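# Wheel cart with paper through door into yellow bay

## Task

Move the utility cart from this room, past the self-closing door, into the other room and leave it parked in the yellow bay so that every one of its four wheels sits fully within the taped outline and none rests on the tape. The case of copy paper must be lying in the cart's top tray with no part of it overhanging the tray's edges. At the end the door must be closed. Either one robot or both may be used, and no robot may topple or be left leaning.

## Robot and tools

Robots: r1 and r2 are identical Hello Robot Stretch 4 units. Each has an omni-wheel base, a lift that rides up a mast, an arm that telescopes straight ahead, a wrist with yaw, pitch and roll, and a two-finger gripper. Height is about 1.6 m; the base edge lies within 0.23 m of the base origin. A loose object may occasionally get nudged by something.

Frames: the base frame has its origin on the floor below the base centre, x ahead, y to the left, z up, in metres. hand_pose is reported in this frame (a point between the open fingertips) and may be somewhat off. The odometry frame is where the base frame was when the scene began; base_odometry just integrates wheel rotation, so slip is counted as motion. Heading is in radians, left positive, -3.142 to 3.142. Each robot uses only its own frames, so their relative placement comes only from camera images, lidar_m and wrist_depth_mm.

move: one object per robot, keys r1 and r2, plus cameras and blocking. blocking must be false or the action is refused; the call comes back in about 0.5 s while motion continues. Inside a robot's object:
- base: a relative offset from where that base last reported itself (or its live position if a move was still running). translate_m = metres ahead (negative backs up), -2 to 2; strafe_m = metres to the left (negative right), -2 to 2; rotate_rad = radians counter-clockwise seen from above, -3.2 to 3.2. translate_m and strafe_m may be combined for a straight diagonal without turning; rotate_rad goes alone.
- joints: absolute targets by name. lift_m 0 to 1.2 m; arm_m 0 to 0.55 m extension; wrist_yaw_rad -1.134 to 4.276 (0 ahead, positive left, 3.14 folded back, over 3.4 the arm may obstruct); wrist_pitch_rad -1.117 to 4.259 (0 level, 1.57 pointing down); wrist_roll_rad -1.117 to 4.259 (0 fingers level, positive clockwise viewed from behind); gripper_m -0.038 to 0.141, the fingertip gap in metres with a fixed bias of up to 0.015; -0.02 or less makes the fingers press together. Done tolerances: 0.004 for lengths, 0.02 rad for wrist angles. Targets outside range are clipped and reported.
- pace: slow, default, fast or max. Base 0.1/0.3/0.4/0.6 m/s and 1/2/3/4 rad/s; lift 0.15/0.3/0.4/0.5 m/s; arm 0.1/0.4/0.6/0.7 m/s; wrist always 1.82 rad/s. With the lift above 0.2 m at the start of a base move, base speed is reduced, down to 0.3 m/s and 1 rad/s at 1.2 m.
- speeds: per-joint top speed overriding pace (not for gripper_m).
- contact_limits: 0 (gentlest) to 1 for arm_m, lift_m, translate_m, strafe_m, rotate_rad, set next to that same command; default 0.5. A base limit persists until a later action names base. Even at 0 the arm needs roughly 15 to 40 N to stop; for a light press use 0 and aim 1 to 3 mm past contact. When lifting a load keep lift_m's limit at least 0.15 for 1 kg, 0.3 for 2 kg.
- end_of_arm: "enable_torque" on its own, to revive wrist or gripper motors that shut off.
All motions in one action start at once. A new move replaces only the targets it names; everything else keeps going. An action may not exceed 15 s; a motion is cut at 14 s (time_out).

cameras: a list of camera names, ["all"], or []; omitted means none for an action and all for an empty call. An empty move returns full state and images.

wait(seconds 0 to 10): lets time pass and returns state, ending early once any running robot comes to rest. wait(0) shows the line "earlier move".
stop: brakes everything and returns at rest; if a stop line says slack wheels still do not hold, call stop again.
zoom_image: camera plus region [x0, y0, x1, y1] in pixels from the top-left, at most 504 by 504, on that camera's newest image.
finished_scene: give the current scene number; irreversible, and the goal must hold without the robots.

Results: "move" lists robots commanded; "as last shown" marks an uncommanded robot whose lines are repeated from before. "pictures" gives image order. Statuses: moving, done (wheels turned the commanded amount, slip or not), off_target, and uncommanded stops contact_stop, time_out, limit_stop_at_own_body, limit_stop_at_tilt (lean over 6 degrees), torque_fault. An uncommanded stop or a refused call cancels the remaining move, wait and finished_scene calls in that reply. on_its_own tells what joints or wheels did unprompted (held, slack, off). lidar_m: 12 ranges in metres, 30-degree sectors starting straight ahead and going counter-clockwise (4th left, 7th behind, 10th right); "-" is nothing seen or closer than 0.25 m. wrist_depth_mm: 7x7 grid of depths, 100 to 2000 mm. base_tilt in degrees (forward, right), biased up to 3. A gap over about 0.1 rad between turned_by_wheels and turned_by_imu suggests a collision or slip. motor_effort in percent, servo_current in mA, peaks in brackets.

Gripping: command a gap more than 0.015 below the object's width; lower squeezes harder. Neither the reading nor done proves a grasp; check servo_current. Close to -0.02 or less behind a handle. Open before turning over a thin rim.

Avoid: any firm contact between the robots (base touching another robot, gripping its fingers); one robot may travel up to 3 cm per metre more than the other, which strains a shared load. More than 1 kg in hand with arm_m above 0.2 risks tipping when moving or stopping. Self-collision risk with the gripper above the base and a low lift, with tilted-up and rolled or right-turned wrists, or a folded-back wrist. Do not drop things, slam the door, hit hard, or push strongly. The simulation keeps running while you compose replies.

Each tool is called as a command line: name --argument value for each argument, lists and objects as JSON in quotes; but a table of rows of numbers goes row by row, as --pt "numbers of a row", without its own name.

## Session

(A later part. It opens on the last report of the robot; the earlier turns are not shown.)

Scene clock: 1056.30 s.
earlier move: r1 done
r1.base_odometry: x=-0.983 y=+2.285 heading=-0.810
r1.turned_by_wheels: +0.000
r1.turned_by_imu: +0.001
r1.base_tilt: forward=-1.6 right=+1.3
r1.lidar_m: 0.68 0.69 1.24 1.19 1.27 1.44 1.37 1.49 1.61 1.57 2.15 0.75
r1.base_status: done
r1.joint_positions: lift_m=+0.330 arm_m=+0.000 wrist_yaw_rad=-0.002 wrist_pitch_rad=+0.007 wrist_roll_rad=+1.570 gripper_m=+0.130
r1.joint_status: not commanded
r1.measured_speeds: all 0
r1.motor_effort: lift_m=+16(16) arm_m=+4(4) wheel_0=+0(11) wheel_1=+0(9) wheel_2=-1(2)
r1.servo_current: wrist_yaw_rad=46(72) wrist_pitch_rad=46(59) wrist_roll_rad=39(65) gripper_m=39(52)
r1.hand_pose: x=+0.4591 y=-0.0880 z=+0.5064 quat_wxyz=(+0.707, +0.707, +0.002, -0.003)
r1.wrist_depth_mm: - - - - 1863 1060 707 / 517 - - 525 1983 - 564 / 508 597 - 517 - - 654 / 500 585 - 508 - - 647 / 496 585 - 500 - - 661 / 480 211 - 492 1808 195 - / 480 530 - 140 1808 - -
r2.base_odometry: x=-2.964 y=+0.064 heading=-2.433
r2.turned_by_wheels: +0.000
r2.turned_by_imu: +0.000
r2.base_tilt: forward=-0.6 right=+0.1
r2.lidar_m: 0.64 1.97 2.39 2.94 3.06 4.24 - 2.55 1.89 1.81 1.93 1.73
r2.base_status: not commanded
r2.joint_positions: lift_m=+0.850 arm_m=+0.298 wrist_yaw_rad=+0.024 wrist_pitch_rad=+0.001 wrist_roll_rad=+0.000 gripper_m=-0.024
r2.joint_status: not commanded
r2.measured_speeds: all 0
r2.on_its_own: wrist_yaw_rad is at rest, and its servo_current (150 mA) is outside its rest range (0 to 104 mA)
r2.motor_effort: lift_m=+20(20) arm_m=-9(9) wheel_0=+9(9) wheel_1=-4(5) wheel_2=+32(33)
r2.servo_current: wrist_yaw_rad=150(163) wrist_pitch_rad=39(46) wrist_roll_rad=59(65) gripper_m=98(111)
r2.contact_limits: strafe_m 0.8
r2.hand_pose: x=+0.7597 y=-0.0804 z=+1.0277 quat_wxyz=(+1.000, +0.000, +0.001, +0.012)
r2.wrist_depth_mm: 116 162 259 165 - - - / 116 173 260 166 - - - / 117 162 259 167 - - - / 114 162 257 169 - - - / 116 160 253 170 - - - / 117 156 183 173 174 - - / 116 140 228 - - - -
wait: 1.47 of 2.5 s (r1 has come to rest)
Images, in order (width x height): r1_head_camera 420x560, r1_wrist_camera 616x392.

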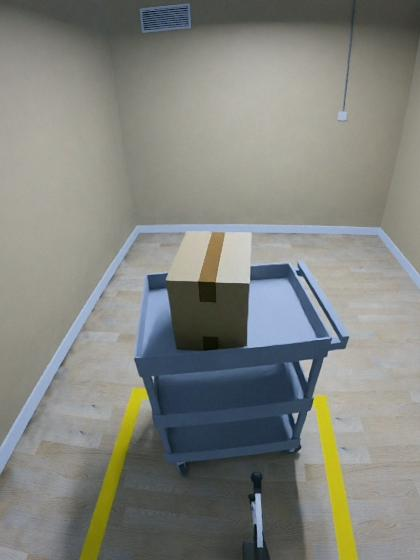

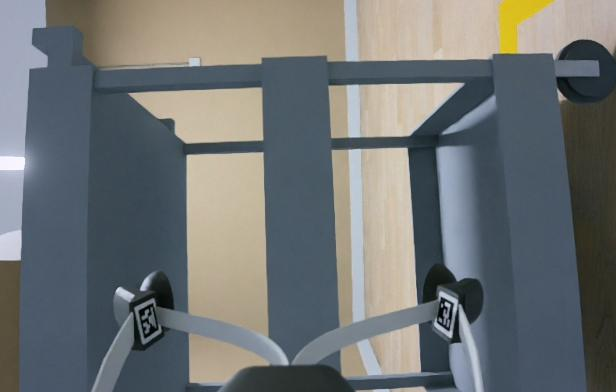

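move --r1 '{"base":{"translate_m":0.315},"contact_limits":{"translate_m":0.2}}' --blocking false

wait --seconds 4

move --r1 '{"joints":{"gripper_m":0.03}}' --blocking false

wait --seconds 2 --cameras '["r1_wrist_camera"]'

Scene clock: 1063.20 s.
move: r1 moving
r1.base_odometry: x=-0.962 y=+2.263 heading=-0.810
r1.turned_by_wheels: +0.000
r1.turned_by_imu: +0.000
r1.base_tilt: forward=-1.6 right=+1.3
r1.lidar_m: 0.64 0.66 1.23 1.18 1.27 1.50 1.42 1.55 1.62 1.58 2.14 0.75
r1.base_status: translate_m moving
r1.joint_positions: lift_m=+0.330 arm_m=+0.000 wrist_yaw_rad=-0.002 wrist_pitch_rad=+0.007 wrist_roll_rad=+1.570 gripper_m=+0.130
r1.joint_status: not commanded
r1.measured_speeds: translate_m=+0.121 strafe_m=+0.000 rotate_rad=-0.001 lift_m=+0.000 arm_m=+0.000 wrist_yaw_rad=+0.000 wrist_pitch_rad=+0.000 wrist_roll_rad=+0.000
r1.motor_effort: lift_m=+16(16) arm_m=+3(4) wheel_0=+5(8) wheel_1=+6(7) wheel_2=-9(9)
r1.servo_current: wrist_yaw_rad=46(59) wrist_pitch_rad=52(59) wrist_roll_rad=52(59) gripper_m=39(46)
r1.contact_limits: translate_m 0.2
r1.hand_pose: x=+0.4591 y=-0.0880 z=+0.5064 quat_wxyz=(+0.707, +0.707, +0.002, -0.003)
r1.wrist_depth_mm: - - - - 1863 1042 676 / 488 525 - 496 1537 621 508 / 488 603 - 484 - - 654 / 473 591 - 480 - - - / 466 580 - 473 - - - / 455 211 - 466 1756 195 - / 455 530 - 140 1808 - -
r2.base_odometry: x=-2.964 y=+0.064 heading=-2.433
r2.turned_by_wheels: +0.000
r2.turned_by_imu: +0.000
r2.base_tilt: forward=-0.5 right=+0.0
r2.lidar_m: 0.62 1.97 2.38 2.94 3.07 4.21 - 2.57 1.89 1.81 1.90 1.73
r2.base_status: not commanded
r2.joint_positions: lift_m=+0.850 arm_m=+0.298 wrist_yaw_rad=+0.024 wrist_pitch_rad=+0.001 wrist_roll_rad=+0.000 gripper_m=-0.024
r2.joint_status: not commanded
r2.measured_speeds: all 0
r2.motor_effort: lift_m=+20(20) arm_m=-9(10) wheel_0=+9(10) wheel_1=-4(4) wheel_2=+33(33)
r2.servo_current: wrist_yaw_rad=150(156) wrist_pitch_rad=39(39) wrist_roll_rad=59(59) gripper_m=98(111)
r2.contact_limits: strafe_m 0.8
r2.hand_pose: x=+0.7597 y=-0.0804 z=+1.0277 quat_wxyz=(+1.000, +0.000, +0.001, +0.012)
r2.wrist_depth_mm: 116 162 262 166 - - - / 116 173 259 167 - - - / 116 162 260 167 - - - / 114 162 257 169 - - - / 116 160 253 171 - - - / 116 156 184 172 174 - - / 117 140 227 - - - -
pictures: none

Scene clock: 1065.23 s.
earlier move: r1 done
r1.base_odometry: x=-0.766 y=+2.057 heading=-0.810
r1.turned_by_wheels: +0.000
r1.turned_by_imu: +0.000
r1.base_tilt: forward=-1.6 right=+1.3
r1.lidar_m: 0.38 0.39 1.21 1.18 1.26 1.77 1.71 1.84 1.66 1.59 1.94 0.42
r1.base_status: done
r1.joint_positions: lift_m=+0.330 arm_m=+0.000 wrist_yaw_rad=-0.002 wrist_pitch_rad=+0.007 wrist_roll_rad=+1.570 gripper_m=+0.130
r1.joint_status: not commanded
r1.measured_speeds: all 0
r1.motor_effort: lift_m=+16(16) arm_m=+3(4) wheel_0=+3(9) wheel_1=+2(9) wheel_2=-1(10)
r1.servo_current: wrist_yaw_rad=46(72) wrist_pitch_rad=52(59) wrist_roll_rad=39(59) gripper_m=46(52)
r1.contact_limits: translate_m 0.2
r1.hand_pose: x=+0.4591 y=-0.0880 z=+0.5064 quat_wxyz=(+0.707, +0.707, +0.002, -0.003)
r1.wrist_depth_mm: - - 204 204 1464 1008 699 / 418 - 202 200 1499 1025 473 / 433 634 196 198 - 661 477 / 433 640 195 195 - 654 484 / 427 627 191 192 - 654 484 / 407 210 188 189 189 198 484 / 415 603 - 149 - 627 480
r2.base_odometry: x=-2.964 y=+0.064 heading=-2.433
r2.turned_by_wheels: +0.000
r2.turned_by_imu: +0.000
r2.base_tilt: forward=-0.6 right=+0.1
r2.lidar_m: 0.64 1.96 2.40 2.93 3.05 4.21 - 2.60 1.90 1.81 1.89 1.71
r2.base_status: not commanded
r2.joint_positions: lift_m=+0.850 arm_m=+0.298 wrist_yaw_rad=+0.024 wrist_pitch_rad=+0.001 wrist_roll_rad=+0.000 gripper_m=-0.024
r2.joint_status: not commanded
r2.measured_speeds: all 0
r2.on_its_own: wrist_yaw_rad is at rest, and its servo_current (150 mA) is outside its rest range (0 to 104 mA)
r2.motor_effort: lift_m=+20(20) arm_m=-9(10) wheel_0=+9(10) wheel_1=-4(5) wheel_2=+32(33)
r2.servo_current: wrist_yaw_rad=150(163) wrist_pitch_rad=39(46) wrist_roll_rad=39(59) gripper_m=104(111)
r2.contact_limits: strafe_m 0.8
r2.hand_pose: x=+0.7597 y=-0.0804 z=+1.0277 quat_wxyz=(+1.000, +0.000, +0.001, +0.012)
r2.wrist_depth_mm: 116 162 260 165 - - - / 116 174 259 166 - - - / 116 162 259 167 - - - / 114 162 257 169 - - - / 116 160 253 171 - - - / 116 156 184 172 174 - - / 117 140 229 - - - -
wait: 2.03 of 4 s (r1 has come to rest)
pictures: none

Scene clock: 1065.73 s.
move: r1 moving
r1.base_odometry: x=-0.766 y=+2.057 heading=-0.810
r1.turned_by_wheels: +0.000
r1.turned_by_imu: +0.000
r1.base_tilt: forward=-1.6 right=+1.3
r1.lidar_m: 0.37 0.40 1.20 1.16 1.26 1.78 1.70 1.83 1.63 1.59 1.94 0.38
r1.base_status: not commanded
r1.joint_positions: lift_m=+0.330 arm_m=+0.000 wrist_yaw_rad=-0.002 wrist_pitch_rad=+0.007 wrist_roll_rad=+1.570 gripper_m=+0.117
r1.joint_status: gripper_m moving
r1.measured_speeds: all 0
r1.motor_effort: lift_m=+16(16) arm_m=+4(4) wheel_0=+2(3) wheel_1=+3(3) wheel_2=-1(1)
r1.servo_current: wrist_yaw_rad=39(65) wrist_pitch_rad=46(52) wrist_roll_rad=39(65) gripper_m=111(111)
r1.contact_limits: translate_m 0.2
r1.hand_pose: x=+0.4591 y=-0.0880 z=+0.5064 quat_wxyz=(+0.707, +0.707, +0.002, -0.003)
r1.wrist_depth_mm: - - 204 204 1464 991 699 / 415 - 200 201 1537 1008 473 / 436 634 198 197 - 661 477 / 433 640 194 195 - 654 480 / 424 621 191 191 - 647 480 / 404 500 187 189 190 213 488 / 415 496 - 147 - 1229 484
r2.base_odometry: x=-2.964 y=+0.064 heading=-2.433
r2.turned_by_wheels: +0.000
r2.turned_by_imu: +0.000
r2.base_tilt: forward=-0.6 right=+0.1
r2.lidar_m: 0.62 1.95 2.36 2.93 3.06 4.21 - 2.57 1.90 1.82 1.91 1.74
r2.base_status: not commanded
r2.joint_positions: lift_m=+0.850 arm_m=+0.298 wrist_yaw_rad=+0.024 wrist_pitch_rad=+0.001 wrist_roll_rad=+0.000 gripper_m=-0.024
r2.joint_status: not commanded
r2.measured_speeds: all 0
r2.motor_effort: lift_m=+20(20) arm_m=-9(9) wheel_0=+9(9) wheel_1=-4(4) wheel_2=+33(33)
r2.servo_current: wrist_yaw_rad=156(156) wrist_pitch_rad=39(46) wrist_roll_rad=46(59) gripper_m=104(111)
r2.contact_limits: strafe_m 0.8
r2.hand_pose: x=+0.7597 y=-0.0804 z=+1.0277 quat_wxyz=(+1.000, +0.000, +0.001, +0.012)
r2.wrist_depth_mm: 116 161 259 165 - - - / 116 173 260 166 - - - / 116 162 258 167 - - - / 114 162 257 169 - - - / 116 160 254 171 - - - / 116 155 184 172 174 - - / 117 140 229 - - - -
pictures: none

Scene clock: 1067.13 s.
earlier move: r1 done
r1.base_odometry: x=-0.766 y=+2.057 heading=-0.810
r1.turned_by_wheels: +0.000
r1.turned_by_imu: +0.000
r1.base_tilt: forward=-1.6 right=+1.3
r1.lidar_m: 0.38 0.38 1.18 1.17 1.23 1.77 1.70 1.85 1.64 1.58 1.97 0.43
r1.base_status: not commanded
r1.joint_positions: lift_m=+0.330 arm_m=+0.000 wrist_yaw_rad=-0.001 wrist_pitch_rad=+0.008 wrist_roll_rad=+1.570 gripper_m=+0.031
r1.joint_status: all done
r1.measured_speeds: all 0
r1.motor_effort: lift_m=+16(16) arm_m=-4(4) wheel_0=+3(3) wheel_1=+2(3) wheel_2=-1(1)
r1.servo_current: wrist_yaw_rad=46(72) wrist_pitch_rad=65(65) wrist_roll_rad=52(65) gripper_m=78(202)
r1.contact_limits: translate_m 0.2
r1.hand_pose: x=+0.4592 y=-0.0877 z=+0.5061 quat_wxyz=(+0.707, +0.707, +0.003, -0.003)
r1.wrist_depth_mm: - - 202 202 1430 960 - / 427 - 198 199 1430 960 466 / 442 621 195 195 1366 668 492 / 445 - 192 193 1537 654 492 / 442 - 190 190 1499 640 473 / 433 591 186 186 184 634 469 / 427 163 183 185 - 627 477
r2.base_odometry: x=-2.964 y=+0.064 heading=-2.433
r2.turned_by_wheels: +0.000
r2.turned_by_imu: +0.000
r2.base_tilt: forward=-0.5 right=+0.1
r2.lidar_m: 0.61 1.99 2.39 2.93 3.06 4.20 - 2.58 1.89 1.81 1.89 1.73
r2.base_status: not commanded
r2.joint_positions: lift_m=+0.850 arm_m=+0.298 wrist_yaw_rad=+0.024 wrist_pitch_rad=+0.001 wrist_roll_rad=+0.000 gripper_m=-0.024
r2.joint_status: not commanded
r2.measured_speeds: all 0
r2.on_its_own: wrist_yaw_rad is at rest, and its servo_current (156 mA) is outside its rest range (0 to 104 mA)
r2.motor_effort: lift_m=+20(20) arm_m=-9(9) wheel_0=+9(9) wheel_1=-4(4) wheel_2=+33(33)
r2.servo_current: wrist_yaw_rad=156(163) wrist_pitch_rad=39(46) wrist_roll_rad=39(59) gripper_m=104(111)
r2.contact_limits: strafe_m 0.8
r2.hand_pose: x=+0.7597 y=-0.0804 z=+1.0277 quat_wxyz=(+1.000, +0.000, +0.001, +0.012)
r2.wrist_depth_mm: 116 162 263 165 - - - / 116 173 262 166 - - - / 117 162 258 167 - - - / 115 162 257 169 - - - / 116 159 254 171 - - - / 116 156 183 172 174 - - / 117 140 228 - - - -
wait: 1.40 of 2 s (r1 has come to rest)
Images, in order (width x height): r1_wrist_camera 616x392.

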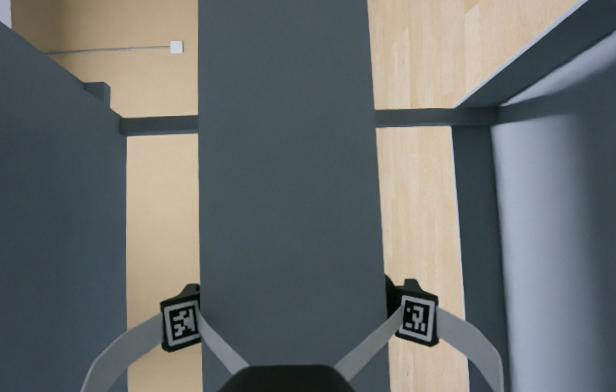

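move --r1 '{"base":{"translate_m":-0.3,"strafe_m":0.02},"pace":"slow","contact_limits":{"translate_m":0.7}}' --blocking false

wait --seconds 6 --cameras '["r1_head_camera"]'

Scene clock: 1070.90 s.
move: r1 moving
r1.base_odometry: x=-0.774 y=+2.067 heading=-0.811
r1.turned_by_wheels: +0.000
r1.turned_by_imu: -0.001
r1.base_tilt: forward=-1.6 right=+1.3
r1.lidar_m: 0.38 0.40 1.22 1.17 1.23 1.77 1.69 1.83 1.65 1.58 1.97 0.42
r1.base_status: translate_m moving; strafe_m moving
r1.joint_positions: lift_m=+0.330 arm_m=+0.000 wrist_yaw_rad=+0.000 wrist_pitch_rad=+0.008 wrist_roll_rad=+1.570 gripper_m=+0.031
r1.joint_status: not commanded
r1.measured_speeds: translate_m=-0.049 strafe_m=+0.003 rotate_rad=-0.001 lift_m=+0.000 arm_m=+0.000 wrist_yaw_rad=+0.000 wrist_pitch_rad=+0.000 wrist_roll_rad=+0.000
r1.motor_effort: lift_m=+16(16) arm_m=-4(4) wheel_0=-9(9) wheel_1=-6(6) wheel_2=+10(11)
r1.servo_current: wrist_yaw_rad=59(59) wrist_pitch_rad=52(59) wrist_roll_rad=52(65) gripper_m=78(85)
r1.contact_limits: translate_m 0.7
r1.hand_pose: x=+0.4593 y=-0.0874 z=+0.5060 quat_wxyz=(+0.707, +0.707, +0.003, -0.003)
r1.wrist_depth_mm: - - 202 204 1430 960 676 / 424 - 198 200 1397 1025 462 / 445 615 196 196 1336 676 488 / 445 - 193 193 1499 661 496 / 439 - 190 191 1430 654 473 / 415 591 187 188 184 634 473 / 427 153 183 185 - 621 480
r2.base_odometry: x=-2.964 y=+0.064 heading=-2.433
r2.turned_by_wheels: +0.000
r2.turned_by_imu: +0.000
r2.base_tilt: forward=-0.6 right=+0.1
r2.lidar_m: 0.61 1.96 2.40 2.93 3.06 4.20 - 2.58 1.90 1.80 1.93 1.74
r2.base_status: not commanded
r2.joint_positions: lift_m=+0.850 arm_m=+0.298 wrist_yaw_rad=+0.024 wrist_pitch_rad=+0.001 wrist_roll_rad=+0.000 gripper_m=-0.024
r2.joint_status: not commanded
r2.measured_speeds: all 0
r2.motor_effort: lift_m=+20(20) arm_m=-9(9) wheel_0=+9(10) wheel_1=-4(4) wheel_2=+32(33)
r2.servo_current: wrist_yaw_rad=156(156) wrist_pitch_rad=39(39) wrist_roll_rad=52(59) gripper_m=98(104)
r2.contact_limits: strafe_m 0.8
r2.hand_pose: x=+0.7597 y=-0.0804 z=+1.0277 quat_wxyz=(+1.000, +0.000, +0.001, +0.012)
r2.wrist_depth_mm: 116 161 260 165 - - - / 116 173 260 166 - - - / 117 162 259 167 - - - / 114 162 257 169 - - - / 116 160 254 171 - - - / 116 156 183 173 174 - - / 116 140 227 - - - -
pictures: none

Scene clock: 1074.70 s.
earlier move: r1 done
r1.base_odometry: x=-0.958 y=+2.288 heading=-0.810
r1.turned_by_wheels: +0.001
r1.turned_by_imu: +0.002
r1.base_tilt: forward=-1.6 right=+1.2
r1.lidar_m: 0.38 0.50 1.21 1.17 1.27 1.47 1.41 1.49 1.63 1.59 0.46 0.41
r1.base_status: done
r1.joint_positions: lift_m=+0.330 arm_m=+0.000 wrist_yaw_rad=+0.008 wrist_pitch_rad=+0.008 wrist_roll_rad=+1.570 gripper_m=+0.031
r1.joint_status: not commanded
r1.measured_speeds: all 0
r1.motor_effort: lift_m=+16(16) arm_m=-4(4) wheel_0=+0(9) wheel_1=-3(7) wheel_2=+5(14)
r1.servo_current: wrist_yaw_rad=72(85) wrist_pitch_rad=59(59) wrist_roll_rad=46(65) gripper_m=85(85)
r1.contact_limits: translate_m 0.7
r1.hand_pose: x=+0.4600 y=-0.0851 z=+0.5060 quat_wxyz=(+0.707, +0.707, +0.006, +0.000)
r1.wrist_depth_mm: 449 - 141 143 - 574 480 / 449 - 149 150 - 597 484 / 442 - 156 156 - 640 492 / 442 - 164 166 - 661 473 / 433 647 174 175 - - 477 / 413 585 184 183 183 - 473 / 424 162 192 192 174 640 477
r2.base_odometry: x=-2.964 y=+0.064 heading=-2.433
r2.turned_by_wheels: +0.000
r2.turned_by_imu: +0.001
r2.base_tilt: forward=-0.6 right=+0.1
r2.lidar_m: 0.64 1.96 2.41 2.93 3.05 4.21 - 2.59 1.88 1.83 1.89 1.72
r2.base_status: not commanded
r2.joint_positions: lift_m=+0.850 arm_m=+0.298 wrist_yaw_rad=+0.024 wrist_pitch_rad=+0.001 wrist_roll_rad=+0.000 gripper_m=-0.024
r2.joint_status: not commanded
r2.measured_speeds: all 0
r2.on_its_own: wrist_yaw_rad is at rest, and its servo_current (156 mA) is outside its rest range (0 to 104 mA)
r2.motor_effort: lift_m=+20(20) arm_m=-9(10) wheel_0=+9(10) wheel_1=-4(5) wheel_2=+33(33)
r2.servo_current: wrist_yaw_rad=156(163) wrist_pitch_rad=39(46) wrist_roll_rad=46(59) gripper_m=104(111)
r2.contact_limits: strafe_m 0.8
r2.hand_pose: x=+0.7597 y=-0.0804 z=+1.0277 quat_wxyz=(+1.000, +0.000, +0.001, +0.012)
r2.wrist_depth_mm: 116 162 260 165 - - - / 116 173 259 166 - - - / 116 162 258 167 - - - / 114 161 256 169 - - - / 116 160 254 171 - - - / 116 156 184 173 174 - - / 116 140 228 - - - -
wait: 3.80 of 6 s (r1 has come to rest)
Images, in order (width x height): r1_head_camera 420x560.

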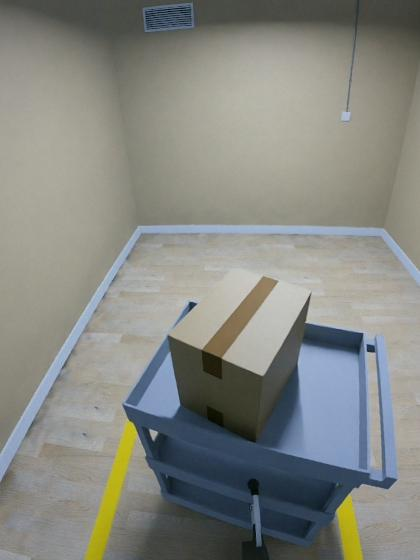

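move --r1 '{"joints":{"gripper_m":0.13}}' --blocking false

wait --seconds 2

move --r1 '{"base":{"translate_m":-0.35}}' --blocking false

wait --seconds 3

move --r1 '{"base":{"strafe_m":0.2}}' --blocking false

wait --seconds 3 --cameras '["r1_head_camera","r1_wrist_camera","r1_head_right_camera"]'

Scene clock: 1085.40 s.
move: r1 moving
r1.base_odometry: x=-0.958 y=+2.288 heading=-0.810
r1.turned_by_wheels: +0.000
r1.turned_by_imu: +0.000
r1.base_tilt: forward=-1.6 right=+1.3
r1.lidar_m: 0.40 0.50 1.20 1.16 1.25 1.49 1.39 1.51 1.63 1.59 0.49 0.40
r1.base_status: not commanded
r1.joint_positions: lift_m=+0.330 arm_m=+0.000 wrist_yaw_rad=+0.007 wrist_pitch_rad=+0.008 wrist_roll_rad=+1.570 gripper_m=+0.050
r1.joint_status: gripper_m moving
r1.measured_speeds: translate_m=+0.000 strafe_m=+0.000 rotate_rad=+0.000 lift_m=+0.000 arm_m=+0.000 wrist_yaw_rad=-0.014 wrist_pitch_rad=+0.000 wrist_roll_rad=+0.000
r1.motor_effort: lift_m=+16(16) arm_m=-1(4) wheel_0=+0(1) wheel_1=-2(3) wheel_2=+1(5)
r1.servo_current: wrist_yaw_rad=52(78) wrist_pitch_rad=52(59) wrist_roll_rad=65(65) gripper_m=59(78)
r1.contact_limits: translate_m 0.7
r1.hand_pose: x=+0.4598 y=-0.0855 z=+0.5060 quat_wxyz=(+0.707, +0.707, +0.005, -0.001)
r1.wrist_depth_mm: 415 - 144 146 - 585 484 / 439 - 152 154 - 603 492 / 439 - 160 160 - 634 473 / 436 654 167 169 - 661 473 / 436 647 178 178 - - 477 / 410 591 187 187 186 - 473 / 424 512 197 195 1430 627 477
r2.base_odometry: x=-2.964 y=+0.064 heading=-2.433
r2.turned_by_wheels: +0.000
r2.turned_by_imu: +0.000
r2.base_tilt: forward=-0.6 right=+0.1
r2.lidar_m: 0.63 1.94 2.41 2.92 3.04 4.22 - 2.57 1.89 1.83 1.89 1.72
r2.base_status: not commanded
r2.joint_positions: lift_m=+0.850 arm_m=+0.298 wrist_yaw_rad=+0.024 wrist_pitch_rad=+0.001 wrist_roll_rad=+0.000 gripper_m=-0.024
r2.joint_status: not commanded
r2.measured_speeds: all 0
r2.motor_effort: lift_m=+20(20) arm_m=-9(9) wheel_0=+10(10) wheel_1=-4(4) wheel_2=+33(33)
r2.servo_current: wrist_yaw_rad=130(163) wrist_pitch_rad=33(39) wrist_roll_rad=39(59) gripper_m=98(111)
r2.contact_limits: strafe_m 0.8
r2.hand_pose: x=+0.7597 y=-0.0804 z=+1.0277 quat_wxyz=(+1.000, +0.000, +0.001, +0.012)
r2.wrist_depth_mm: 116 162 263 165 - - - / 116 173 260 166 - - - / 116 162 259 167 - - - / 115 161 257 169 - - - / 116 160 253 171 - - - / 116 156 183 172 175 - - / 117 140 228 - - - -
pictures: none

Scene clock: 1086.80 s.
earlier move: r1 done
r1.base_odometry: x=-0.958 y=+2.288 heading=-0.810
r1.turned_by_wheels: +0.000
r1.turned_by_imu: +0.000
r1.base_tilt: forward=-1.6 right=+1.3
r1.lidar_m: 0.41 0.50 1.20 1.16 1.25 1.46 1.40 1.51 1.64 1.60 0.46 0.41
r1.base_status: not commanded
r1.joint_positions: lift_m=+0.330 arm_m=+0.000 wrist_yaw_rad=+0.003 wrist_pitch_rad=+0.007 wrist_roll_rad=+1.570 gripper_m=+0.130
r1.joint_status: all done
r1.measured_speeds: all 0
r1.motor_effort: lift_m=+16(16) arm_m=+4(4) wheel_0=+0(1) wheel_1=-2(3) wheel_2=+1(5)
r1.servo_current: wrist_yaw_rad=46(78) wrist_pitch_rad=59(59) wrist_roll_rad=52(65) gripper_m=46(98)
r1.contact_limits: translate_m 0.7
r1.hand_pose: x=+0.4595 y=-0.0867 z=+0.5063 quat_wxyz=(+0.707, +0.707, +0.003, -0.002)
r1.wrist_depth_mm: 433 - 148 150 - 585 488 / 436 - 156 156 - 603 473 / 436 - 163 163 - 627 480 / 433 640 171 172 - 661 480 / 424 627 180 180 - - 484 / 404 211 186 188 187 196 484 / 415 603 - 149 - 676 484
r2.base_odometry: x=-2.964 y=+0.064 heading=-2.433
r2.turned_by_wheels: +0.000
r2.turned_by_imu: +0.000
r2.base_tilt: forward=-0.6 right=+0.0
r2.lidar_m: 0.64 1.99 2.39 2.94 3.03 4.21 - 2.58 1.88 1.81 1.90 1.72
r2.base_status: not commanded
r2.joint_positions: lift_m=+0.850 arm_m=+0.298 wrist_yaw_rad=+0.024 wrist_pitch_rad=+0.001 wrist_roll_rad=+0.000 gripper_m=-0.024
r2.joint_status: not commanded
r2.measured_speeds: all 0
r2.on_its_own: wrist_yaw_rad is at rest, and its servo_current (150 mA) is outside its rest range (0 to 104 mA)
r2.motor_effort: lift_m=+20(20) arm_m=-9(9) wheel_0=+9(10) wheel_1=-4(5) wheel_2=+33(33)
r2.servo_current: wrist_yaw_rad=150(163) wrist_pitch_rad=46(46) wrist_roll_rad=52(59) gripper_m=104(111)
r2.contact_limits: strafe_m 0.8
r2.hand_pose: x=+0.7597 y=-0.0804 z=+1.0277 quat_wxyz=(+1.000, +0.000, +0.001, +0.012)
r2.wrist_depth_mm: 116 162 260 165 - - - / 116 173 259 166 - - - / 116 162 259 167 - - - / 115 162 257 169 - - - / 116 160 254 170 - - - / 116 156 184 172 175 - - / 117 140 228 - - - -
wait: 1.40 of 2 s (r1 has come to rest)
pictures: none

Scene clock: 1087.30 s.
move: r1 moving
r1.base_odometry: x=-0.980 y=+2.311 heading=-0.810
r1.turned_by_wheels: +0.000
r1.turned_by_imu: +0.000
r1.base_tilt: forward=-1.6 right=+1.3
r1.lidar_m: 0.44 0.53 1.19 1.17 1.26 1.43 1.37 1.49 1.63 1.59 2.18 0.42
r1.base_status: translate_m moving
r1.joint_positions: lift_m=+0.330 arm_m=+0.000 wrist_yaw_rad=+0.003 wrist_pitch_rad=+0.007 wrist_roll_rad=+1.570 gripper_m=+0.130
r1.joint_status: not commanded
r1.measured_speeds: translate_m=-0.121 strafe_m=+0.001 rotate_rad=-0.003 lift_m=+0.000 arm_m=+0.000 wrist_yaw_rad=+0.000 wrist_pitch_rad=+0.000 wrist_roll_rad=+0.000
r1.motor_effort: lift_m=+16(16) arm_m=+4(4) wheel_0=-7(7) wheel_1=-6(7) wheel_2=+8(9)
r1.servo_current: wrist_yaw_rad=39(65) wrist_pitch_rad=46(52) wrist_roll_rad=52(59) gripper_m=46(46)
r1.hand_pose: x=+0.4595 y=-0.0867 z=+0.5063 quat_wxyz=(+0.707, +0.707, +0.003, -0.002)
r1.wrist_depth_mm: 442 554 173 173 - 603 488 / 433 - 182 181 - 634 469 / 436 - 189 189 - 668 477 / 433 634 202 197 - 676 480 / 427 627 209 208 1576 - 480 / 407 211 215 216 188 196 480 / 413 603 - 149 1499 691 488
r2.base_odometry: x=-2.964 y=+0.064 heading=-2.433
r2.turned_by_wheels: +0.000
r2.turned_by_imu: +0.000
r2.base_tilt: forward=-0.5 right=+0.0
r2.lidar_m: 0.65 1.95 2.38 2.93 3.07 4.21 - 2.57 1.87 1.81 1.91 1.74
r2.base_status: not commanded
r2.joint_positions: lift_m=+0.850 arm_m=+0.298 wrist_yaw_rad=+0.024 wrist_pitch_rad=+0.001 wrist_roll_rad=+0.000 gripper_m=-0.024
r2.joint_status: not commanded
r2.measured_speeds: all 0
r2.motor_effort: lift_m=+20(20) arm_m=-9(9) wheel_0=+9(9) wheel_1=-4(4) wheel_2=+33(33)
r2.servo_current: wrist_yaw_rad=150(163) wrist_pitch_rad=46(46) wrist_roll_rad=52(59) gripper_m=104(104)
r2.contact_limits: strafe_m 0.8
r2.hand_pose: x=+0.7597 y=-0.0804 z=+1.0277 quat_wxyz=(+1.000, +0.000, +0.001, +0.012)
r2.wrist_depth_mm: 116 162 260 165 - - - / 116 173 258 166 - - - / 116 162 259 167 - - - / 115 162 256 169 - - - / 116 160 253 171 - - - / 116 155 184 172 174 - - / 116 140 228 - - - -
pictures: none

Scene clock: 1089.47 s.
earlier move: r1 done
r1.base_odometry: x=-1.200 y=+2.542 heading=-0.811
r1.turned_by_wheels: +0.000
r1.turned_by_imu: +0.000
r1.base_tilt: forward=-1.6 right=+1.2
r1.lidar_m: 0.73 0.87 1.20 1.19 1.29 1.12 1.02 1.16 1.62 1.56 1.68 0.72
r1.base_status: done
r1.joint_positions: lift_m=+0.330 arm_m=+0.000 wrist_yaw_rad=+0.003 wrist_pitch_rad=+0.007 wrist_roll_rad=+1.570 gripper_m=+0.130
r1.joint_status: not commanded
r1.measured_speeds: all 0
r1.motor_effort: lift_m=+16(16) arm_m=+4(4) wheel_0=-3(8) wheel_1=-2(8) wheel_2=-1(10)
r1.servo_current: wrist_yaw_rad=52(72) wrist_pitch_rad=52(59) wrist_roll_rad=46(65) gripper_m=46(52)
r1.hand_pose: x=+0.4595 y=-0.0867 z=+0.5064 quat_wxyz=(+0.707, +0.707, +0.003, -0.002)
r1.wrist_depth_mm: 462 - - - 1808 1060 707 / 466 564 - 480 1464 480 - / 488 597 - 496 - - 647 / 504 597 - 525 - - 661 / 535 591 - 549 - - 691 / 603 211 - 574 210 195 699 / 683 591 - 147 1618 178 699
r2.base_odometry: x=-2.964 y=+0.064 heading=-2.433
r2.turned_by_wheels: +0.000
r2.turned_by_imu: +0.000
r2.base_tilt: forward=-0.6 right=+0.1
r2.lidar_m: 0.63 1.97 2.36 2.92 3.07 4.22 - 2.58 1.88 1.81 1.89 1.73
r2.base_status: not commanded
r2.joint_positions: lift_m=+0.850 arm_m=+0.298 wrist_yaw_rad=+0.024 wrist_pitch_rad=+0.001 wrist_roll_rad=+0.000 gripper_m=-0.024
r2.joint_status: not commanded
r2.measured_speeds: all 0
r2.on_its_own: wrist_yaw_rad is at rest, and its servo_current (137 mA) is outside its rest range (0 to 104 mA)
r2.motor_effort: lift_m=+20(20) arm_m=-9(10) wheel_0=+9(10) wheel_1=-4(5) wheel_2=+33(33)
r2.servo_current: wrist_yaw_rad=137(163) wrist_pitch_rad=39(46) wrist_roll_rad=46(65) gripper_m=104(111)
r2.contact_limits: strafe_m 0.8
r2.hand_pose: x=+0.7597 y=-0.0804 z=+1.0277 quat_wxyz=(+1.000, +0.000, +0.001, +0.012)
r2.wrist_depth_mm: 116 161 262 166 - - - / 116 173 260 166 - - - / 117 162 259 168 - - - / 114 162 258 169 - - - / 116 160 254 171 - - - / 116 155 184 172 174 - - / 117 140 229 - - - -
wait: 2.17 of 3 s (r1 has come to rest)
pictures: none

Scene clock: 1089.97 s.
move: r1 moving
r1.base_odometry: x=-1.173 y=+2.567 heading=-0.811
r1.turned_by_wheels: +0.000
r1.turned_by_imu: +0.000
r1.base_tilt: forward=-1.5 right=+1.3
r1.lidar_m: 0.75 0.91 1.20 1.14 1.24 1.10 1.04 1.14 1.65 1.61 1.72 0.75
r1.base_status: strafe_m moving
r1.joint_positions: lift_m=+0.330 arm_m=+0.000 wrist_yaw_rad=+0.003 wrist_pitch_rad=+0.007 wrist_roll_rad=+1.570 gripper_m=+0.130
r1.joint_status: not commanded
r1.measured_speeds: translate_m=+0.001 strafe_m=+0.141 rotate_rad=-0.007 lift_m=+0.000 arm_m=+0.000 wrist_yaw_rad=+0.000 wrist_pitch_rad=+0.000 wrist_roll_rad=+0.000
r1.motor_effort: lift_m=+16(16) arm_m=+4(4) wheel_0=-10(11) wheel_1=+9(9) wheel_2=-1(1)
r1.servo_current: wrist_yaw_rad=46(59) wrist_pitch_rad=59(59) wrist_roll_rad=33(59) gripper_m=39(52)
r1.hand_pose: x=+0.4595 y=-0.0867 z=+0.5064 quat_wxyz=(+0.707, +0.707, +0.003, -0.002)
r1.wrist_depth_mm: 459 - - - 1708 866 668 / 477 559 - 488 1863 - 496 / 492 597 - 512 - - 647 / 517 597 - 535 - - 683 / 549 585 - 554 - - 699 / 634 211 - 585 211 196 741 / - 603 - 147 1661 741 699
r2.base_odometry: x=-2.964 y=+0.064 heading=-2.433
r2.turned_by_wheels: +0.000
r2.turned_by_imu: +0.000
r2.base_tilt: forward=-0.6 right=+0.1
r2.lidar_m: 0.63 1.96 2.40 2.94 3.05 4.23 - 2.58 1.89 1.81 1.90 1.71
r2.base_status: not commanded
r2.joint_positions: lift_m=+0.850 arm_m=+0.298 wrist_yaw_rad=+0.024 wrist_pitch_rad=+0.001 wrist_roll_rad=+0.000 gripper_m=-0.024
r2.joint_status: not commanded
r2.measured_speeds: all 0
r2.motor_effort: lift_m=+20(20) arm_m=-9(10) wheel_0=+9(9) wheel_1=-4(4) wheel_2=+33(33)
r2.servo_current: wrist_yaw_rad=150(150) wrist_pitch_rad=33(46) wrist_roll_rad=52(52) gripper_m=104(111)
r2.contact_limits: strafe_m 0.8
r2.hand_pose: x=+0.7597 y=-0.0804 z=+1.0277 quat_wxyz=(+1.000, +0.000, +0.001, +0.012)
r2.wrist_depth_mm: 116 162 260 165 - - - / 116 174 259 167 - - - / 117 162 259 167 - - - / 115 162 256 169 - - - / 116 160 253 171 - - - / 116 155 184 172 174 - - / 117 140 228 - - - -
pictures: none

Scene clock: 1091.43 s.
earlier move: r1 done
r1.base_odometry: x=-1.055 y=+2.680 heading=-0.811
r1.turned_by_wheels: +0.000
r1.turned_by_imu: +0.001
r1.base_tilt: forward=-1.6 right=+1.3
r1.lidar_m: 0.81 1.33 1.02 0.99 1.06 1.09 1.03 1.13 1.68 1.76 1.88 0.80
r1.base_status: done
r1.joint_positions: lift_m=+0.330 arm_m=+0.000 wrist_yaw_rad=+0.003 wrist_pitch_rad=+0.007 wrist_roll_rad=+1.570 gripper_m=+0.130
r1.joint_status: not commanded
r1.measured_speeds: all 0
r1.motor_effort: lift_m=+16(16) arm_m=+4(4) wheel_0=-2(12) wheel_1=-1(11) wheel_2=+0(2)
r1.servo_current: wrist_yaw_rad=59(72) wrist_pitch_rad=52(59) wrist_roll_rad=39(65) gripper_m=52(52)
r1.hand_pose: x=+0.4595 y=-0.0867 z=+0.5064 quat_wxyz=(+0.707, +0.707, +0.003, -0.002)
r1.wrist_depth_mm: 500 609 - 521 - - 627 / 530 597 - 539 - - 676 / 554 603 - 559 - - 683 / 615 591 - 591 - - 723 / 691 609 - - - - 723 / - 210 - 647 193 199 723 / - - - 149 1618 1205 732
r2.base_odometry: x=-2.964 y=+0.064 heading=-2.433
r2.turned_by_wheels: +0.000
r2.turned_by_imu: +0.000
r2.base_tilt: forward=-0.6 right=+0.1
r2.lidar_m: 0.63 1.97 2.38 2.92 3.06 4.22 - 2.59 1.90 1.81 1.93 1.74
r2.base_status: not commanded
r2.joint_positions: lift_m=+0.850 arm_m=+0.298 wrist_yaw_rad=+0.024 wrist_pitch_rad=+0.001 wrist_roll_rad=+0.000 gripper_m=-0.024
r2.joint_status: not commanded
r2.measured_speeds: all 0
r2.on_its_own: wrist_yaw_rad is at rest, and its servo_current (143 mA) is outside its rest range (0 to 104 mA)
r2.motor_effort: lift_m=+20(20) arm_m=-9(10) wheel_0=+9(9) wheel_1=-4(4) wheel_2=+32(33)
r2.servo_current: wrist_yaw_rad=143(156) wrist_pitch_rad=46(46) wrist_roll_rad=52(65) gripper_m=98(111)
r2.contact_limits: strafe_m 0.8
r2.hand_pose: x=+0.7597 y=-0.0804 z=+1.0277 quat_wxyz=(+1.000, +0.000, +0.001, +0.012)
r2.wrist_depth_mm: 116 161 260 165 - - - / 116 173 262 167 - - - / 117 162 259 167 - - - / 115 162 257 169 - - - / 116 160 254 171 - - - / 116 155 184 172 175 - - / 117 140 228 - - - -
wait: 1.47 of 3 s (r1 has come to rest)
pictures: r1_head_camera, r1_head_right_camera, r1_wrist_camera
Images, in order (width x height): r1_head_camera 420x560, r1_head_right_camera 420x672, r1_wrist_camera 616x392.

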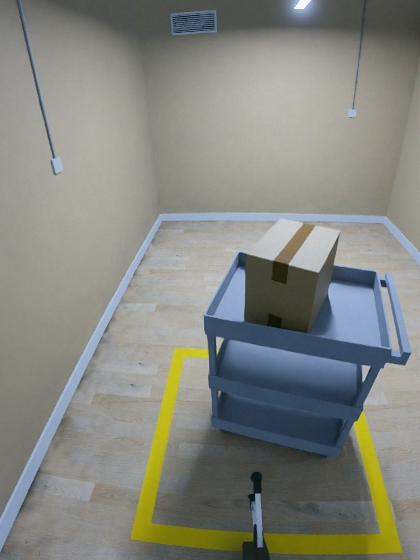

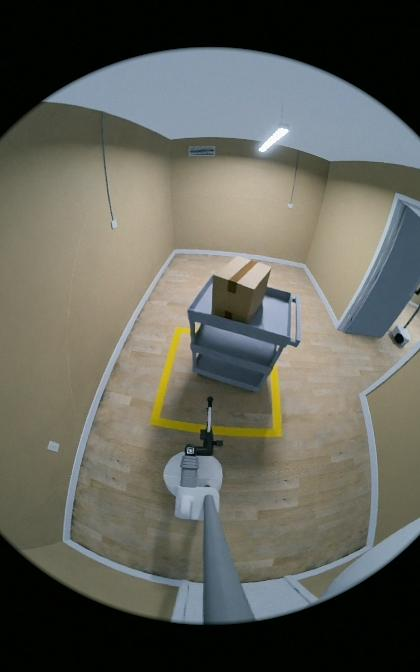

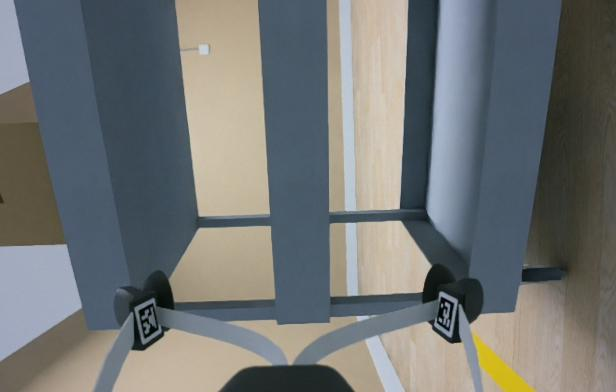

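move --r1 '{"base":{"translate_m":0.43},"contact_limits":{"translate_m":0.2}}' --blocking false

wait --seconds 4

move --r1 '{"joints":{"gripper_m":0.03}}' --blocking false

wait --seconds 2 --cameras '["r1_wrist_camera"]'

Scene clock: 1103.80 s.
move: r1 moving
r1.base_odometry: x=-1.033 y=+2.657 heading=-0.811
r1.turned_by_wheels: +0.000
r1.turned_by_imu: +0.000
r1.base_tilt: forward=-1.6 right=+1.3
r1.lidar_m: 0.76 1.35 1.03 1.00 1.06 1.12 1.05 1.17 1.73 1.76 1.90 0.76
r1.base_status: translate_m moving
r1.joint_positions: lift_m=+0.330 arm_m=+0.000 wrist_yaw_rad=+0.003 wrist_pitch_rad=+0.007 wrist_roll_rad=+1.570 gripper_m=+0.130
r1.joint_status: not commanded
r1.measured_speeds: translate_m=+0.122 strafe_m=-0.001 rotate_rad=+0.004 lift_m=+0.000 arm_m=+0.000 wrist_yaw_rad=+0.000 wrist_pitch_rad=+0.000 wrist_roll_rad=+0.000
r1.motor_effort: lift_m=+16(16) arm_m=+4(4) wheel_0=+6(8) wheel_1=+5(8) wheel_2=-8(9)
r1.servo_current: wrist_yaw_rad=46(59) wrist_pitch_rad=52(59) wrist_roll_rad=33(52) gripper_m=39(46)
r1.contact_limits: translate_m 0.2
r1.hand_pose: x=+0.4595 y=-0.0867 z=+0.5064 quat_wxyz=(+0.707, +0.707, +0.003, -0.002)
r1.wrist_depth_mm: 473 603 - 500 - - 634 / 500 597 - 508 - - 640 / 517 591 - 535 - - 676 / 549 585 - 559 - - 683 / 634 585 - 591 - - 691 / - 211 - 621 211 197 741 / - - - 149 1618 1229 732
r2.base_odometry: x=-2.964 y=+0.064 heading=-2.433
r2.turned_by_wheels: +0.000
r2.turned_by_imu: +0.000
r2.base_tilt: forward=-0.6 right=+0.1
r2.lidar_m: 0.62 1.99 2.36 2.93 3.07 4.23 - 2.61 1.89 1.81 1.91 1.73
r2.base_status: not commanded
r2.joint_positions: lift_m=+0.850 arm_m=+0.298 wrist_yaw_rad=+0.024 wrist_pitch_rad=+0.001 wrist_roll_rad=+0.000 gripper_m=-0.024
r2.joint_status: not commanded
r2.measured_speeds: all 0
r2.motor_effort: lift_m=+20(20) arm_m=-9(10) wheel_0=+9(9) wheel_1=-4(4) wheel_2=+33(33)
r2.servo_current: wrist_yaw_rad=143(156) wrist_pitch_rad=39(46) wrist_roll_rad=46(52) gripper_m=104(111)
r2.contact_limits: strafe_m 0.8
r2.hand_pose: x=+0.7597 y=-0.0804 z=+1.0277 quat_wxyz=(+1.000, +0.000, +0.001, +0.012)
r2.wrist_depth_mm: 116 162 260 165 - - - / 116 173 262 166 - - - / 116 162 258 167 - - - / 114 162 256 170 - - - / 116 160 255 171 - - - / 116 155 184 172 175 - - / 117 140 229 - - - -
pictures: none

Scene clock: 1106.23 s.
earlier move: r1 done
r1.base_odometry: x=-0.758 y=+2.368 heading=-0.810
r1.turned_by_wheels: +0.000
r1.turned_by_imu: +0.000
r1.base_tilt: forward=-1.6 right=+1.2
r1.lidar_m: 0.38 1.30 0.99 0.96 1.03 1.50 1.48 1.57 1.86 1.80 0.47 0.40
r1.base_status: done
r1.joint_positions: lift_m=+0.330 arm_m=+0.000 wrist_yaw_rad=+0.003 wrist_pitch_rad=+0.007 wrist_roll_rad=+1.570 gripper_m=+0.130
r1.joint_status: not commanded
r1.measured_speeds: all 0
r1.motor_effort: lift_m=+16(16) arm_m=+4(4) wheel_0=+4(8) wheel_1=+3(8) wheel_2=-1(11)
r1.servo_current: wrist_yaw_rad=59(72) wrist_pitch_rad=46(59) wrist_roll_rad=46(65) gripper_m=46(52)
r1.contact_limits: translate_m 0.2
r1.hand_pose: x=+0.4595 y=-0.0867 z=+0.5064 quat_wxyz=(+0.707, +0.707, +0.003, -0.002)
r1.wrist_depth_mm: 415 - 135 136 - 559 484 / 439 - 143 143 - 585 473 / 436 - 148 148 - 615 477 / 433 634 156 156 - 640 484 / 427 580 163 164 - 634 484 / 404 198 171 172 175 193 455 / 421 - 184 150 - 1138 732
r2.base_odometry: x=-2.964 y=+0.064 heading=-2.433
r2.turned_by_wheels: +0.000
r2.turned_by_imu: +0.000
r2.base_tilt: forward=-0.5 right=+0.0
r2.lidar_m: 0.64 1.99 2.41 2.91 3.07 4.21 - 2.58 1.90 1.83 1.90 1.72
r2.base_status: not commanded
r2.joint_positions: lift_m=+0.850 arm_m=+0.298 wrist_yaw_rad=+0.024 wrist_pitch_rad=+0.001 wrist_roll_rad=+0.000 gripper_m=-0.024
r2.joint_status: not commanded
r2.measured_speeds: all 0
r2.on_its_own: wrist_yaw_rad is at rest, and its servo_current (143 mA) is outside its rest range (0 to 104 mA)
r2.motor_effort: lift_m=+20(20) arm_m=-9(10) wheel_0=+8(10) wheel_1=-4(4) wheel_2=+33(33)
r2.servo_current: wrist_yaw_rad=143(163) wrist_pitch_rad=39(52) wrist_roll_rad=52(65) gripper_m=104(111)
r2.contact_limits: strafe_m 0.8
r2.hand_pose: x=+0.7597 y=-0.0804 z=+1.0277 quat_wxyz=(+1.000, +0.000, +0.001, +0.012)
r2.wrist_depth_mm: 116 162 260 165 - - - / 116 173 260 166 - - - / 117 162 259 167 - - - / 114 162 256 169 - - - / 116 160 254 171 - - - / 116 155 184 172 174 - - / 116 140 229 - - - -
wait: 2.43 of 4 s (r1 has come to rest)
pictures: none

Scene clock: 1106.73 s.
move: r1 moving
r1.base_odometry: x=-0.758 y=+2.368 heading=-0.810
r1.turned_by_wheels: +0.000
r1.turned_by_imu: +0.000
r1.base_tilt: forward=-1.6 right=+1.3
r1.lidar_m: 0.38 1.32 1.00 0.96 1.04 1.51 1.48 1.58 1.85 1.80 0.45 0.38
r1.base_status: not commanded
r1.joint_positions: lift_m=+0.330 arm_m=+0.000 wrist_yaw_rad=+0.003 wrist_pitch_rad=+0.007 wrist_roll_rad=+1.570 gripper_m=+0.117
r1.joint_status: gripper_m moving
r1.measured_speeds: all 0
r1.motor_effort: lift_m=+16(16) arm_m=+4(4) wheel_0=+4(4) wheel_1=+3(3) wheel_2=-1(1)
r1.servo_current: wrist_yaw_rad=46(65) wrist_pitch_rad=46(52) wrist_roll_rad=46(72) gripper_m=91(91)
r1.contact_limits: translate_m 0.2
r1.hand_pose: x=+0.4595 y=-0.0867 z=+0.5064 quat_wxyz=(+0.707, +0.707, +0.003, -0.002)
r1.wrist_depth_mm: 413 - 135 136 - 569 488 / 436 - 143 142 - 585 477 / 433 - 148 149 - 615 477 / 433 634 156 156 - 647 480 / 424 597 163 163 - 627 488 / 404 209 170 172 175 196 452 / 418 - 182 152 - 1118 732
r2.base_odometry: x=-2.964 y=+0.064 heading=-2.433
r2.turned_by_wheels: +0.000
r2.turned_by_imu: +0.000
r2.base_tilt: forward=-0.6 right=+0.0
r2.lidar_m: 0.62 1.98 2.37 2.93 3.05 4.22 - 2.59 1.87 1.83 1.91 1.72
r2.base_status: not commanded
r2.joint_positions: lift_m=+0.850 arm_m=+0.298 wrist_yaw_rad=+0.024 wrist_pitch_rad=+0.001 wrist_roll_rad=+0.000 gripper_m=-0.024
r2.joint_status: not commanded
r2.measured_speeds: all 0
r2.motor_effort: lift_m=+20(20) arm_m=-9(9) wheel_0=+9(9) wheel_1=-4(4) wheel_2=+32(33)
r2.servo_current: wrist_yaw_rad=156(156) wrist_pitch_rad=46(46) wrist_roll_rad=33(52) gripper_m=98(111)
r2.contact_limits: strafe_m 0.8
r2.hand_pose: x=+0.7597 y=-0.0804 z=+1.0277 quat_wxyz=(+1.000, +0.000, +0.001, +0.012)
r2.wrist_depth_mm: 116 162 260 165 - - - / 116 173 260 166 - - - / 116 162 259 167 - - - / 114 162 257 169 - - - / 116 160 253 171 - - - / 116 156 184 172 175 - - / 117 140 228 - - - -
pictures: none

Scene clock: 1108.13 s.
earlier move: r1 done
r1.base_odometry: x=-0.758 y=+2.368 heading=-0.810
r1.turned_by_wheels: +0.000
r1.turned_by_imu: +0.000
r1.base_tilt: forward=-1.6 right=+1.3
r1.lidar_m: 0.39 1.32 1.00 0.95 1.02 1.51 1.48 1.57 1.87 1.81 0.46 0.38
r1.base_status: not commanded
r1.joint_positions: lift_m=+0.330 arm_m=+0.000 wrist_yaw_rad=+0.003 wrist_pitch_rad=+0.007 wrist_roll_rad=+1.570 gripper_m=+0.031
r1.joint_status: all done
r1.measured_speeds: all 0
r1.motor_effort: lift_m=+16(16) arm_m=-4(4) wheel_0=+4(4) wheel_1=+3(3) wheel_2=+0(1)
r1.servo_current: wrist_yaw_rad=65(72) wrist_pitch_rad=52(59) wrist_roll_rad=52(72) gripper_m=78(202)
r1.contact_limits: translate_m 0.2
r1.hand_pose: x=+0.4595 y=-0.0867 z=+0.5064 quat_wxyz=(+0.707, +0.707, +0.003, -0.002)
r1.wrist_depth_mm: 445 - 133 134 - 564 480 / 439 - 139 140 - 591 488 / 442 - 145 147 - 615 473 / 439 - 152 154 - 647 477 / 439 - 160 161 - 627 496 / 407 - 168 169 183 891 455 / - 178 178 176 154 1098 683
r2.base_odometry: x=-2.964 y=+0.064 heading=-2.433
r2.turned_by_wheels: +0.000
r2.turned_by_imu: +0.000
r2.base_tilt: forward=-0.5 right=+0.0
r2.lidar_m: 0.63 1.97 2.40 2.94 3.06 4.24 - 2.61 1.88 1.81 1.91 1.71
r2.base_status: not commanded
r2.joint_positions: lift_m=+0.850 arm_m=+0.298 wrist_yaw_rad=+0.024 wrist_pitch_rad=+0.001 wrist_roll_rad=+0.000 gripper_m=-0.024
r2.joint_status: not commanded
r2.measured_speeds: all 0
r2.on_its_own: wrist_yaw_rad is at rest, and its servo_current (150 mA) is outside its rest range (0 to 104 mA)
r2.motor_effort: lift_m=+20(20) arm_m=-9(10) wheel_0=+9(9) wheel_1=-4(5) wheel_2=+33(33)
r2.servo_current: wrist_yaw_rad=150(163) wrist_pitch_rad=39(46) wrist_roll_rad=52(52) gripper_m=98(111)
r2.contact_limits: strafe_m 0.8
r2.hand_pose: x=+0.7597 y=-0.0804 z=+1.0277 quat_wxyz=(+1.000, +0.000, +0.001, +0.012)
r2.wrist_depth_mm: 116 162 260 165 - - - / 116 173 262 166 - - - / 117 163 259 167 - - - / 114 162 257 169 - - - / 116 160 254 171 - - - / 116 155 183 172 175 - - / 117 140 227 - - - -
wait: 1.40 of 2 s (r1 has come to rest)
Images, in order (width x height): r1_wrist_camera 616x392.

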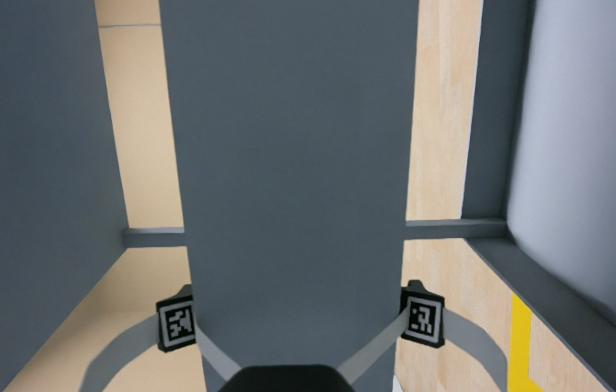

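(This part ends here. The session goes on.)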